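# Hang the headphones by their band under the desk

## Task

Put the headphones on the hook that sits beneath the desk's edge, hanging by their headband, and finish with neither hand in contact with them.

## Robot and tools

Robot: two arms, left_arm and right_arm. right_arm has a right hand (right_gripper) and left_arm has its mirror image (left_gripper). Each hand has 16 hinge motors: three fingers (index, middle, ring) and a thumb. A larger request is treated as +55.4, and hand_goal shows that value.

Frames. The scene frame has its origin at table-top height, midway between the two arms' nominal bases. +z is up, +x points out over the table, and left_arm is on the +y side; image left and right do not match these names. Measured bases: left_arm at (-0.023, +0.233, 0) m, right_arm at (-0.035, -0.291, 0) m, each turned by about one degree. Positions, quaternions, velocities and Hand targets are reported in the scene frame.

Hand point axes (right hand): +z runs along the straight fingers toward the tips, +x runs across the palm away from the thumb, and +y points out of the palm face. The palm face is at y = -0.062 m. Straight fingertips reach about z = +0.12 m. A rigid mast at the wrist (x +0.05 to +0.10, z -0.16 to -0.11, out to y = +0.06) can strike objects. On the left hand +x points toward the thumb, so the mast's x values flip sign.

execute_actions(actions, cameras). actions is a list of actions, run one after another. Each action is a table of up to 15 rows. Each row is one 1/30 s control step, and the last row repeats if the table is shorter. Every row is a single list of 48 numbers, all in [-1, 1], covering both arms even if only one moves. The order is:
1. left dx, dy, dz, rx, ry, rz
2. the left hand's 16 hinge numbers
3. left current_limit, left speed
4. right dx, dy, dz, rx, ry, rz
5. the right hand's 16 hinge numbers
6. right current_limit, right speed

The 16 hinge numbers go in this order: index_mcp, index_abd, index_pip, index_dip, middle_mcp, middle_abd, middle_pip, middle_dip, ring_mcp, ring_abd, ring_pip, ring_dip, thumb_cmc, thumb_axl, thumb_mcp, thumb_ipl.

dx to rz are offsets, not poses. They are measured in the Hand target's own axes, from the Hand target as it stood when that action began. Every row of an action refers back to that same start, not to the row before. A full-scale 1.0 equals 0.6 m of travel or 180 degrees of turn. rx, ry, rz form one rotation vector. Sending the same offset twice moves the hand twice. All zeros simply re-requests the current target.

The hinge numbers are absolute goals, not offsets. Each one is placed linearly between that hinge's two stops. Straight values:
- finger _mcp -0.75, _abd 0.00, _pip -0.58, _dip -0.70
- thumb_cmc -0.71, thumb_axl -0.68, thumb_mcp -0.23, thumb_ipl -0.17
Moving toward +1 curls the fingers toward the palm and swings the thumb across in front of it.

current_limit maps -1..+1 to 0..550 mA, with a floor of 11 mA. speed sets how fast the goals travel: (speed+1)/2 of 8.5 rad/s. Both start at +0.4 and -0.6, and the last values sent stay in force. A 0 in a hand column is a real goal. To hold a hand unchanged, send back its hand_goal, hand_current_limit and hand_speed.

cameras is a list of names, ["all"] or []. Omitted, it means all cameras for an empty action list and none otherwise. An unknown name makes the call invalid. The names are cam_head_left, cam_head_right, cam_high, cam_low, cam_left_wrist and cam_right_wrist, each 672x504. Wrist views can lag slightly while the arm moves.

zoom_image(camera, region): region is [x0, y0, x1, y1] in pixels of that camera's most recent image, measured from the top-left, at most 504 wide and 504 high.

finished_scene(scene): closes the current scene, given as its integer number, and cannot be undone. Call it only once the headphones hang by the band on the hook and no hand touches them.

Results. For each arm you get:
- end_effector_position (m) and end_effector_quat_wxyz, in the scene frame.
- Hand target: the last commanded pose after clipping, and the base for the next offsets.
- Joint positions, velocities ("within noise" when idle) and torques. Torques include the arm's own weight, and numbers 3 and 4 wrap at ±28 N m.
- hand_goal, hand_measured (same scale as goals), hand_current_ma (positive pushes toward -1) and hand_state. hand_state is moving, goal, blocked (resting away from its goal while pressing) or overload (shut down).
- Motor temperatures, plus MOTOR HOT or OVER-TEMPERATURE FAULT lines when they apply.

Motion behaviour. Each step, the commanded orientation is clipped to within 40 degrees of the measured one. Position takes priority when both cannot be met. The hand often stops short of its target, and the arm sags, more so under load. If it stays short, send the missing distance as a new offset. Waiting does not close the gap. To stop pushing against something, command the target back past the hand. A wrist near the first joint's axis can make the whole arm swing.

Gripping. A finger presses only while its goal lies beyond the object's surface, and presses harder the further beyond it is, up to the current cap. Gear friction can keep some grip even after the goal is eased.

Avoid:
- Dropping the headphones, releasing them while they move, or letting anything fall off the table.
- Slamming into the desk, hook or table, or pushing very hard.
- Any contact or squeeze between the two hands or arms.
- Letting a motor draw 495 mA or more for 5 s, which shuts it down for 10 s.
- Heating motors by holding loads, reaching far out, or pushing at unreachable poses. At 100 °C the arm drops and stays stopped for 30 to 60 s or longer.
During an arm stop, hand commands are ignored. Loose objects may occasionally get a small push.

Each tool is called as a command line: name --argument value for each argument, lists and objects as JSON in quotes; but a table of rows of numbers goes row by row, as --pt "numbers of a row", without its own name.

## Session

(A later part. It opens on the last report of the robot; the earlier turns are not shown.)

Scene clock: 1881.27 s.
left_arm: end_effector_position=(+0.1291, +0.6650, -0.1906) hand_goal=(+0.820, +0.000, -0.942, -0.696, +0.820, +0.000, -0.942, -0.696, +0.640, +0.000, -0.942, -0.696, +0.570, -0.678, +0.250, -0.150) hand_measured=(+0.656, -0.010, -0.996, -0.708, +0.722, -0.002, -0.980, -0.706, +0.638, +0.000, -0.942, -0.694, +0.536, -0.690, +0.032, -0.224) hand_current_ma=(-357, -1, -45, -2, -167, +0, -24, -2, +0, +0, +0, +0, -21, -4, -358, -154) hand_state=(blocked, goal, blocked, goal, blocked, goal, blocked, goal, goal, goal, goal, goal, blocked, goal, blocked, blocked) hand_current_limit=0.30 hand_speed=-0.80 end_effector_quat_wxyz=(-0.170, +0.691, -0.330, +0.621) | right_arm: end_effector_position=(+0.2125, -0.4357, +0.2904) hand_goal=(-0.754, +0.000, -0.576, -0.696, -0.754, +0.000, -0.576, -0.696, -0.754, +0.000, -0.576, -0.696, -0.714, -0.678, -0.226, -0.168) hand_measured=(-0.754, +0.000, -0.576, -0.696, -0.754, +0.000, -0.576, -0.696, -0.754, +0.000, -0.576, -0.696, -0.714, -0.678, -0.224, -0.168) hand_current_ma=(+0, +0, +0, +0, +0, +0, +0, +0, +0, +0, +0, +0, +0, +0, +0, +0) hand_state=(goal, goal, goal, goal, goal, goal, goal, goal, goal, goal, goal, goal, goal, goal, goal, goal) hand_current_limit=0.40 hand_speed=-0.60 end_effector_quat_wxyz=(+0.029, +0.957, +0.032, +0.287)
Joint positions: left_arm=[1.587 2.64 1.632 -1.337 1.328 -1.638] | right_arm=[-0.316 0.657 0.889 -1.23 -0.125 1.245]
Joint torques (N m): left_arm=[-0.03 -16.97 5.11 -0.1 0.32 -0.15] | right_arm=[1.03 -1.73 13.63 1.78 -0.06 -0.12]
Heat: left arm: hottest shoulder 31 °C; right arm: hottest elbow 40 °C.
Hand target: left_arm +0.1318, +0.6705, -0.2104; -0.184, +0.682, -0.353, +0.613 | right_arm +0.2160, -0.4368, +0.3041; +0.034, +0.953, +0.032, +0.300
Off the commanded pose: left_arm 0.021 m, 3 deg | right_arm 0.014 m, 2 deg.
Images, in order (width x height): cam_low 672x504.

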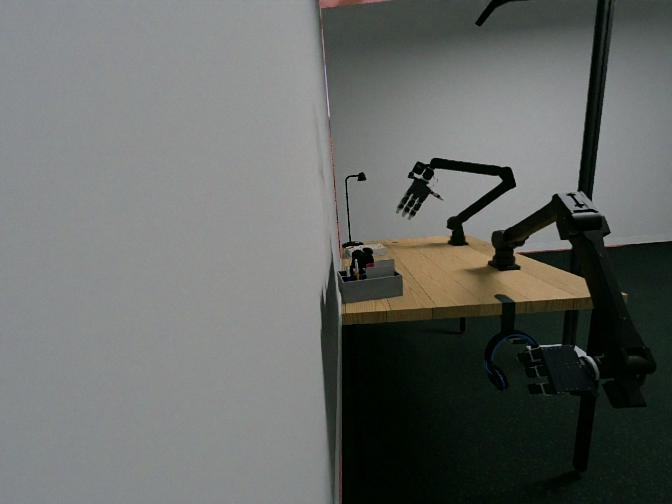

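execute_actions --actions '[[[0.0141,-0.0137,-0.0037,0,0,0,0.7,0,-0.942,-0.696,0.74,0,-0.942,-0.696,0.64,0,-0.942,-0.696,0.571,-0.678,0.1,-0.2,0.3,-0.85,0,0,0,0,0,0,-0.754,0,-0.576,-0.696,-0.754,0,-0.576,-0.696,-0.754,0,-0.576,-0.696,-0.714,-0.678,-0.226,-0.168,0.4,-0.6]],[[0,0,0,0,0,0,0.65,0,-0.942,-0.696,0.7,0,-0.942,-0.696,0.6,0,-0.942,-0.696,0.571,-0.678,0.02,-0.222,0.3,-0.85,0,0,0,0,0,0,-0.754,0,-0.576,-0.696,-0.754,0,-0.576,-0.696,-0.754,0,-0.576,-0.696,-0.714,-0.678,-0.226,-0.168,0.4,-0.6]]]' --cameras '["cam_low"]'

zoom_image --camera "cam_low" --region '[480, 290, 560, 400]'

Scene clock: 1892.90 s.
left_arm: end_effector_position=(+0.1299, +0.6653, -0.1914) hand_goal=(+0.650, +0.000, -0.942, -0.696, +0.700, +0.000, -0.942, -0.696, +0.600, +0.000, -0.942, -0.696, +0.570, -0.678, +0.020, -0.222) hand_measured=(+0.628, -0.008, -0.966, -0.706, +0.682, +0.002, -0.956, -0.702, +0.602, +0.000, -0.942, -0.694, +0.556, -0.686, +0.012, -0.232) hand_current_ma=(-9, -1, -9, -2, -7, +0, -3, -1, +0, +0, +0, +0, -4, -2, -2, -3) hand_state=(blocked, goal, blocked, goal, goal, goal, goal, goal, goal, goal, goal, goal, goal, goal, goal, goal) hand_current_limit=0.30 hand_speed=-0.85 end_effector_quat_wxyz=(-0.171, +0.690, -0.333, +0.620) | right_arm: end_effector_position=(+0.2125, -0.4357, +0.2904) hand_goal=(-0.754, +0.000, -0.576, -0.696, -0.754, +0.000, -0.576, -0.696, -0.754, +0.000, -0.576, -0.696, -0.714, -0.678, -0.226, -0.168) hand_measured=(-0.754, +0.000, -0.576, -0.696, -0.754, +0.000, -0.576, -0.696, -0.754, +0.000, -0.576, -0.696, -0.714, -0.678, -0.224, -0.168) hand_current_ma=(+0, +0, +0, +0, +0, +0, +0, +0, +0, +0, +0, +0, +0, +0, +0, +0) hand_state=(goal, goal, goal, goal, goal, goal, goal, goal, goal, goal, goal, goal, goal, goal, goal, goal) hand_current_limit=0.40 hand_speed=-0.60 end_effector_quat_wxyz=(+0.029, +0.957, +0.032, +0.287)
Joint positions: left_arm=[1.585 2.64 1.632 -1.332 1.328 -1.638] | right_arm=[-0.316 0.657 0.889 -1.23 -0.125 1.245]
Joint torques (N m): left_arm=[0.15 -18.96 3.99 -0.65 0.33 -0.16] | right_arm=[1.14 -1.79 13.63 1.83 -0.06 -0.12]
Heat: left arm: hottest shoulder 31 °C; right arm: hottest elbow 40 °C.
Hand target: left_arm +0.1318, +0.6705, -0.1984; -0.184, +0.682, -0.353, +0.613 | right_arm +0.2160, -0.4368, +0.3041; +0.034, +0.953, +0.032, +0.300
Off the commanded pose: left_arm 0.009 m, 3 deg | right_arm 0.014 m, 2 deg.
Images, in order (width x height): cam_low 672x504.

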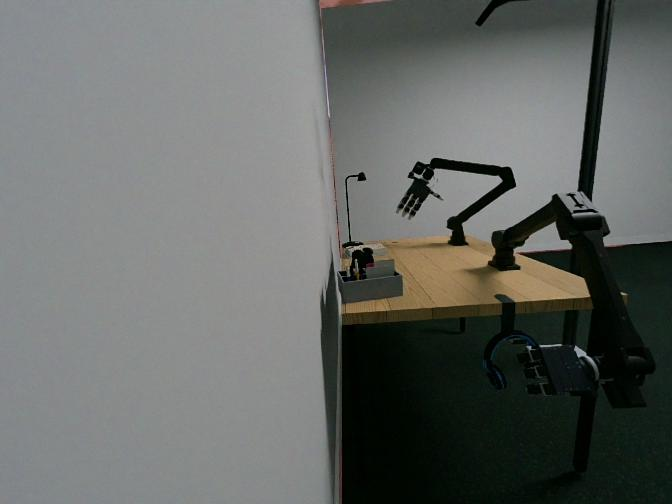

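Scaled by 4.582 from the camera's 672x504 image, which has a finer 960x720 frame.

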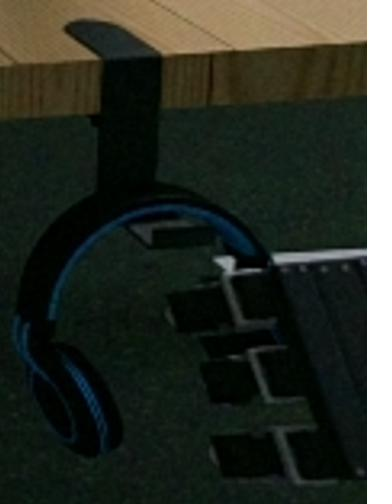

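execute_actions --actions '[[[0,0,0,0,0,0,0.58,0,-0.942,-0.696,0.6,0,-0.942,-0.696,0.5,0,-0.942,-0.696,0.571,-0.678,-0.1,-0.222,0.3,-0.85,0,0,0,0,0,0,-0.754,0,-0.576,-0.696,-0.754,0,-0.576,-0.696,-0.754,0,-0.576,-0.696,-0.714,-0.678,-0.226,-0.168,0.4,-0.6]],[[0,0,0,0,0,0,0.5,0,-0.942,-0.696,0.5,0,-0.942,-0.696,0.4,0,-0.942,-0.696,0.571,-0.678,-0.226,-0.15,0.3,-0.8,0,0,0,0,0,0,-0.754,0,-0.576,-0.696,-0.754,0,-0.576,-0.696,-0.754,0,-0.576,-0.696,-0.714,-0.678,-0.226,-0.168,0.4,-0.6]]]' --cameras '["cam_low"]'

zoom_image --camera "cam_low" --region '[480, 290, 560, 400]'

Scene clock: 1905.87 s.
left_arm: end_effector_position=(+0.1295, +0.6661, -0.1933) hand_goal=(+0.500, +0.000, -0.942, -0.696, +0.500, +0.000, -0.942, -0.696, +0.400, +0.000, -0.942, -0.696, +0.570, -0.678, -0.226, -0.150) hand_measured=(+0.502, +0.000, -0.944, -0.698, +0.502, +0.002, -0.944, -0.698, +0.404, +0.000, -0.942, -0.694, +0.574, -0.680, -0.222, -0.152) hand_current_ma=(+0, +0, +0, +0, +0, +0, +0, +0, +0, +0, +0, +0, +0, +0, +0, +0) hand_state=(goal, goal, goal, goal, goal, goal, goal, goal, goal, goal, goal, goal, goal, goal, goal, goal) hand_current_limit=0.30 hand_speed=-0.80 end_effector_quat_wxyz=(-0.176, +0.688, -0.339, +0.618) | right_arm: end_effector_position=(+0.2125, -0.4357, +0.2904) hand_goal=(-0.754, +0.000, -0.576, -0.696, -0.754, +0.000, -0.576, -0.696, -0.754, +0.000, -0.576, -0.696, -0.714, -0.678, -0.226, -0.168) hand_measured=(-0.754, +0.000, -0.576, -0.696, -0.754, +0.000, -0.576, -0.696, -0.754, +0.000, -0.576, -0.696, -0.714, -0.678, -0.224, -0.168) hand_current_ma=(+0, +0, +0, +0, +0, +0, +0, +0, +0, +0, +0, +0, +0, +0, +0, +0) hand_state=(goal, goal, goal, goal, goal, goal, goal, goal, goal, goal, goal, goal, goal, goal, goal, goal) hand_current_limit=0.40 hand_speed=-0.60 end_effector_quat_wxyz=(+0.029, +0.957, +0.032, +0.287)
Joint positions: left_arm=[1.585 2.64 1.632 -1.328 1.325 -1.626] | right_arm=[-0.316 0.657 0.889 -1.23 -0.125 1.245]
Joint torques (N m): left_arm=[0.15 -18.96 4.01 -0.85 0.47 -0.28] | right_arm=[1.08 -1.79 13.64 1.81 -0.06 -0.11]
Heat: left arm: hottest shoulder 31 °C; right arm: hottest elbow 40 °C.
Hand target: left_arm +0.1318, +0.6705, -0.1983; -0.184, +0.682, -0.353, +0.613 | right_arm +0.2160, -0.4368, +0.3041; +0.034, +0.953, +0.032, +0.300
Off the commanded pose: left_arm 0.007 m, 2 deg | right_arm 0.014 m, 2 deg.
Images, in order (width x height): cam_low 672x504.

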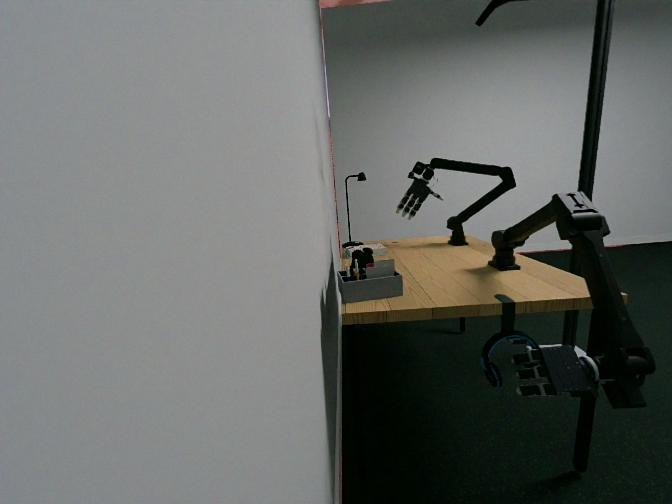

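Scaled by 4.582 from the camera's 672x504 image, which has a finer 960x720 frame.

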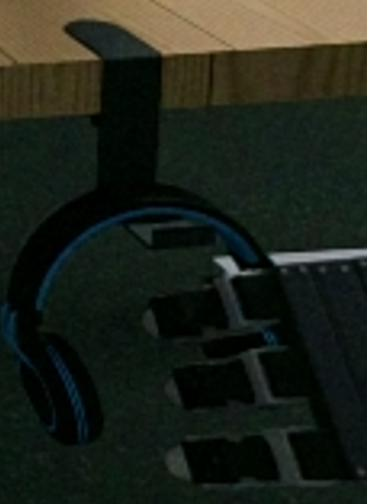

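execute_actions --actions '[[[-0.0236,-0.0455,-0.0122,0,0,0,0.5,0,-0.942,-0.696,0.5,0,-0.942,-0.696,0.4,0,-0.942,-0.696,0.571,-0.678,-0.226,-0.15,0.3,-0.8,0,0,0,0,0,0,-0.754,0,-0.576,-0.696,-0.754,0,-0.576,-0.696,-0.754,0,-0.576,-0.696,-0.714,-0.678,-0.226,-0.168,0.4,-0.6]],[[-0.0236,-0.0455,-0.0122,0,0,0,0.5,0,-0.942,-0.696,0.5,0,-0.942,-0.696,0.4,0,-0.942,-0.696,0.571,-0.678,-0.226,-0.15,0.3,-0.8,0,0,0,0,0,0,-0.754,0,-0.576,-0.696,-0.754,0,-0.576,-0.696,-0.754,0,-0.576,-0.696,-0.714,-0.678,-0.226,-0.168,0.4,-0.6]],[[-0.0236,-0.0455,-0.0122,0,0,0,0.5,0,-0.942,-0.696,0.5,0,-0.942,-0.696,0.4,0,-0.942,-0.696,0.571,-0.678,-0.226,-0.15,0.3,-0.8,0,0,0,0,0,0,-0.754,0,-0.576,-0.696,-0.754,0,-0.576,-0.696,-0.754,0,-0.576,-0.696,-0.714,-0.678,-0.226,-0.168,0.4,-0.6]],[[-0.0236,-0.0455,-0.0122,0,0,0,0.5,0,-0.942,-0.696,0.5,0,-0.942,-0.696,0.4,0,-0.942,-0.696,0.571,-0.678,-0.226,-0.15,0.3,-0.8,0,0,0,0,0,0,-0.754,0,-0.576,-0.696,-0.754,0,-0.576,-0.696,-0.754,0,-0.576,-0.696,-0.714,-0.678,-0.226,-0.168,0.4,-0.6]]]' --cameras '["cam_low"]'

zoom_image --camera "cam_low" --region '[460, 280, 560, 400]'

Scene clock: 1924.73 s.
left_arm: end_effector_position=(+0.1304, +0.7825, -0.1565) hand_goal=(+0.500, +0.000, -0.942, -0.696, +0.500, +0.000, -0.942, -0.696, +0.400, +0.000, -0.942, -0.696, +0.570, -0.678, -0.226, -0.150) hand_measured=(+0.502, +0.000, -0.944, -0.698, +0.502, +0.002, -0.944, -0.698, +0.404, +0.000, -0.942, -0.694, +0.574, -0.680, -0.222, -0.152) hand_current_ma=(+0, +0, +0, +0, +0, +0, +0, +0, +0, +0, +0, +0, +0, +0, +0, +0) hand_state=(goal, goal, goal, goal, goal, goal, goal, goal, goal, goal, goal, goal, goal, goal, goal, goal) hand_current_limit=0.30 hand_speed=-0.80 end_effector_quat_wxyz=(-0.180, +0.689, -0.343, +0.613) | right_arm: end_effector_position=(+0.2125, -0.4357, +0.2904) hand_goal=(-0.754, +0.000, -0.576, -0.696, -0.754, +0.000, -0.576, -0.696, -0.754, +0.000, -0.576, -0.696, -0.714, -0.678, -0.226, -0.168) hand_measured=(-0.754, +0.000, -0.576, -0.696, -0.754, +0.000, -0.576, -0.696, -0.754, +0.000, -0.576, -0.696, -0.714, -0.678, -0.224, -0.168) hand_current_ma=(+0, +0, +0, +0, +0, +0, +0, +0, +0, +0, +0, +0, +0, +0, +0, +0) hand_state=(goal, goal, goal, goal, goal, goal, goal, goal, goal, goal, goal, goal, goal, goal, goal, goal) hand_current_limit=0.40 hand_speed=-0.60 end_effector_quat_wxyz=(+0.029, +0.957, +0.032, +0.287)
Joint positions: left_arm=[1.585 2.776 2.124 -1.647 1.323 -1.65] | right_arm=[-0.316 0.657 0.889 -1.23 -0.125 1.245]
Joint torques (N m): left_arm=[0.38 -21.36 8.64 -2.04 0.52 -0.28] | right_arm=[1.08 -1.79 13.63 1.8 -0.07 -0.11]
Heat: left arm: hottest shoulder 31 °C; right arm: hottest elbow 40 °C.
Hand target: left_arm +0.1317, +0.7905, -0.1584; -0.184, +0.682, -0.353, +0.613 | right_arm +0.2160, -0.4368, +0.3041; +0.034, +0.953, +0.032, +0.300
Off the commanded pose: left_arm 0.008 m, 1 deg | right_arm 0.014 m, 2 deg.
Images, in order (width x height): cam_low 672x504.

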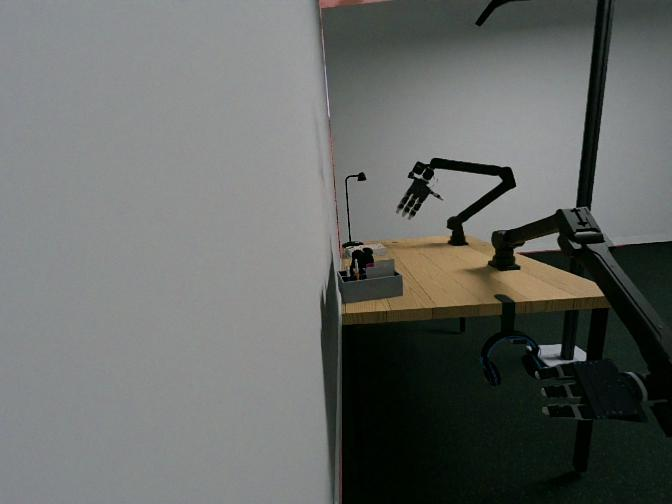

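Scaled by 4.200 from the camera's 672x504 image, which has a finer 960x720 frame.

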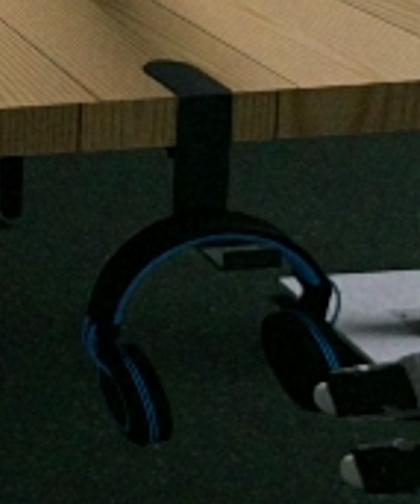

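execute_actions --actions '[[[-0.0136,-0.0455,-0.0122,0,0,0,0.342,0,-0.942,-0.696,0.342,0,-0.942,-0.696,0.342,0,-0.942,-0.696,0.571,-0.678,-0.226,-0.15,0.3,-0.8,0,0,0,0,0,0,-0.754,0,-0.576,-0.696,-0.754,0,-0.576,-0.696,-0.754,0,-0.576,-0.696,-0.714,-0.678,-0.226,-0.168,0.4,-0.6]],[[0,0,0,0,0,0,0.342,0,-0.942,-0.696,0.342,0,-0.942,-0.696,0.342,0,-0.942,-0.696,0.571,-0.678,-0.226,-0.15,0.3,-0.8,0,0,0,0,0,0,-0.754,0,-0.576,-0.696,-0.754,0,-0.576,-0.696,-0.754,0,-0.576,-0.696,-0.714,-0.678,-0.226,-0.168,0.4,-0.6]]]' --cameras '["cam_low"]'

zoom_image --camera "cam_low" --region '[460, 280, 560, 400]'

Scene clock: 1934.13 s.
left_arm: end_effector_position=(+0.1307, +0.8110, -0.1434) hand_goal=(+0.342, +0.000, -0.942, -0.696, +0.342, +0.000, -0.942, -0.696, +0.342, +0.000, -0.942, -0.696, +0.570, -0.678, -0.226, -0.150) hand_measured=(+0.346, +0.000, -0.944, -0.698, +0.346, +0.002, -0.944, -0.698, +0.346, +0.000, -0.942, -0.694, +0.574, -0.680, -0.222, -0.152) hand_current_ma=(+0, +0, +0, +0, +0, +0, +0, +0, +0, +0, +0, +0, +0, +0, +0, +0) hand_state=(goal, goal, goal, goal, goal, goal, goal, goal, goal, goal, goal, goal, goal, goal, goal, goal) hand_current_limit=0.30 hand_speed=-0.80 end_effector_quat_wxyz=(-0.194, +0.688, -0.353, +0.604) | right_arm: end_effector_position=(+0.2125, -0.4357, +0.2904) hand_goal=(-0.754, +0.000, -0.576, -0.696, -0.754, +0.000, -0.576, -0.696, -0.754, +0.000, -0.576, -0.696, -0.714, -0.678, -0.226, -0.168) hand_measured=(-0.754, +0.000, -0.576, -0.696, -0.754, +0.000, -0.576, -0.696, -0.754, +0.000, -0.576, -0.696, -0.714, -0.678, -0.224, -0.168) hand_current_ma=(+0, +0, +0, +0, +0, +0, +0, +0, +0, +0, +0, +0, +0, +0, +0, +0) hand_state=(goal, goal, goal, goal, goal, goal, goal, goal, goal, goal, goal, goal, goal, goal, goal, goal) hand_current_limit=0.40 hand_speed=-0.60 end_effector_quat_wxyz=(+0.029, +0.957, +0.032, +0.287)
Joint positions: left_arm=[1.585 2.792 2.229 -1.662 1.321 -1.686] | right_arm=[-0.316 0.657 0.889 -1.23 -0.125 1.245]
Joint torques (N m): left_arm=[0.38 -21.77 9.22 -1.84 0.62 -0.6] | right_arm=[1.14 -1.9 13.65 1.81 -0.06 -0.12]
Heat: left arm: hottest shoulder 31 °C; right arm: hottest elbow 40 °C.
Hand target: left_arm +0.1316, +0.8163, -0.1443; -0.184, +0.682, -0.353, +0.613 | right_arm +0.2160, -0.4368, +0.3041; +0.034, +0.953, +0.032, +0.300
Off the commanded pose: left_arm 0.005 m, 2 deg | right_arm 0.014 m, 2 deg.
joint sent to its limit (left arm) — joint 4 (wrist pitch), lower limit. The joint targets still meet the commanded pose.
Images, in order (width x height): cam_low 672x504.

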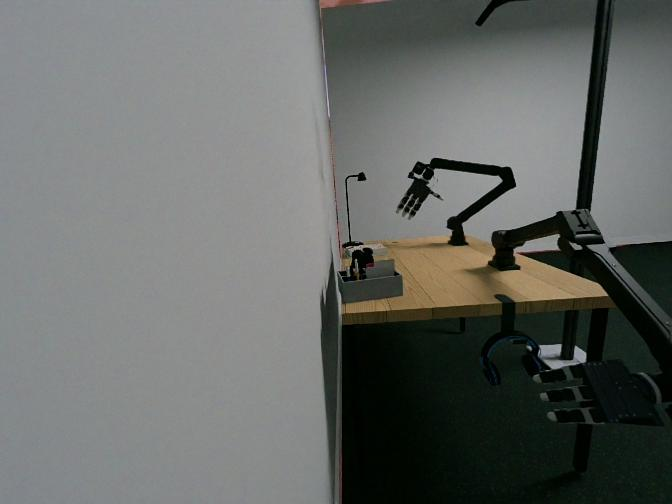

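Scaled by 4.200 from the camera's 672x504 image, which has a finer 960x720 frame.

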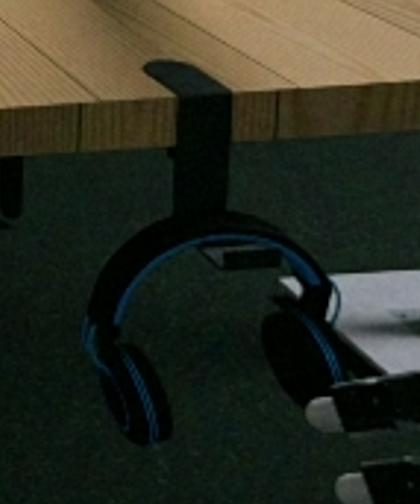

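finished_scene --scene 1

The scene is finished: the task was done.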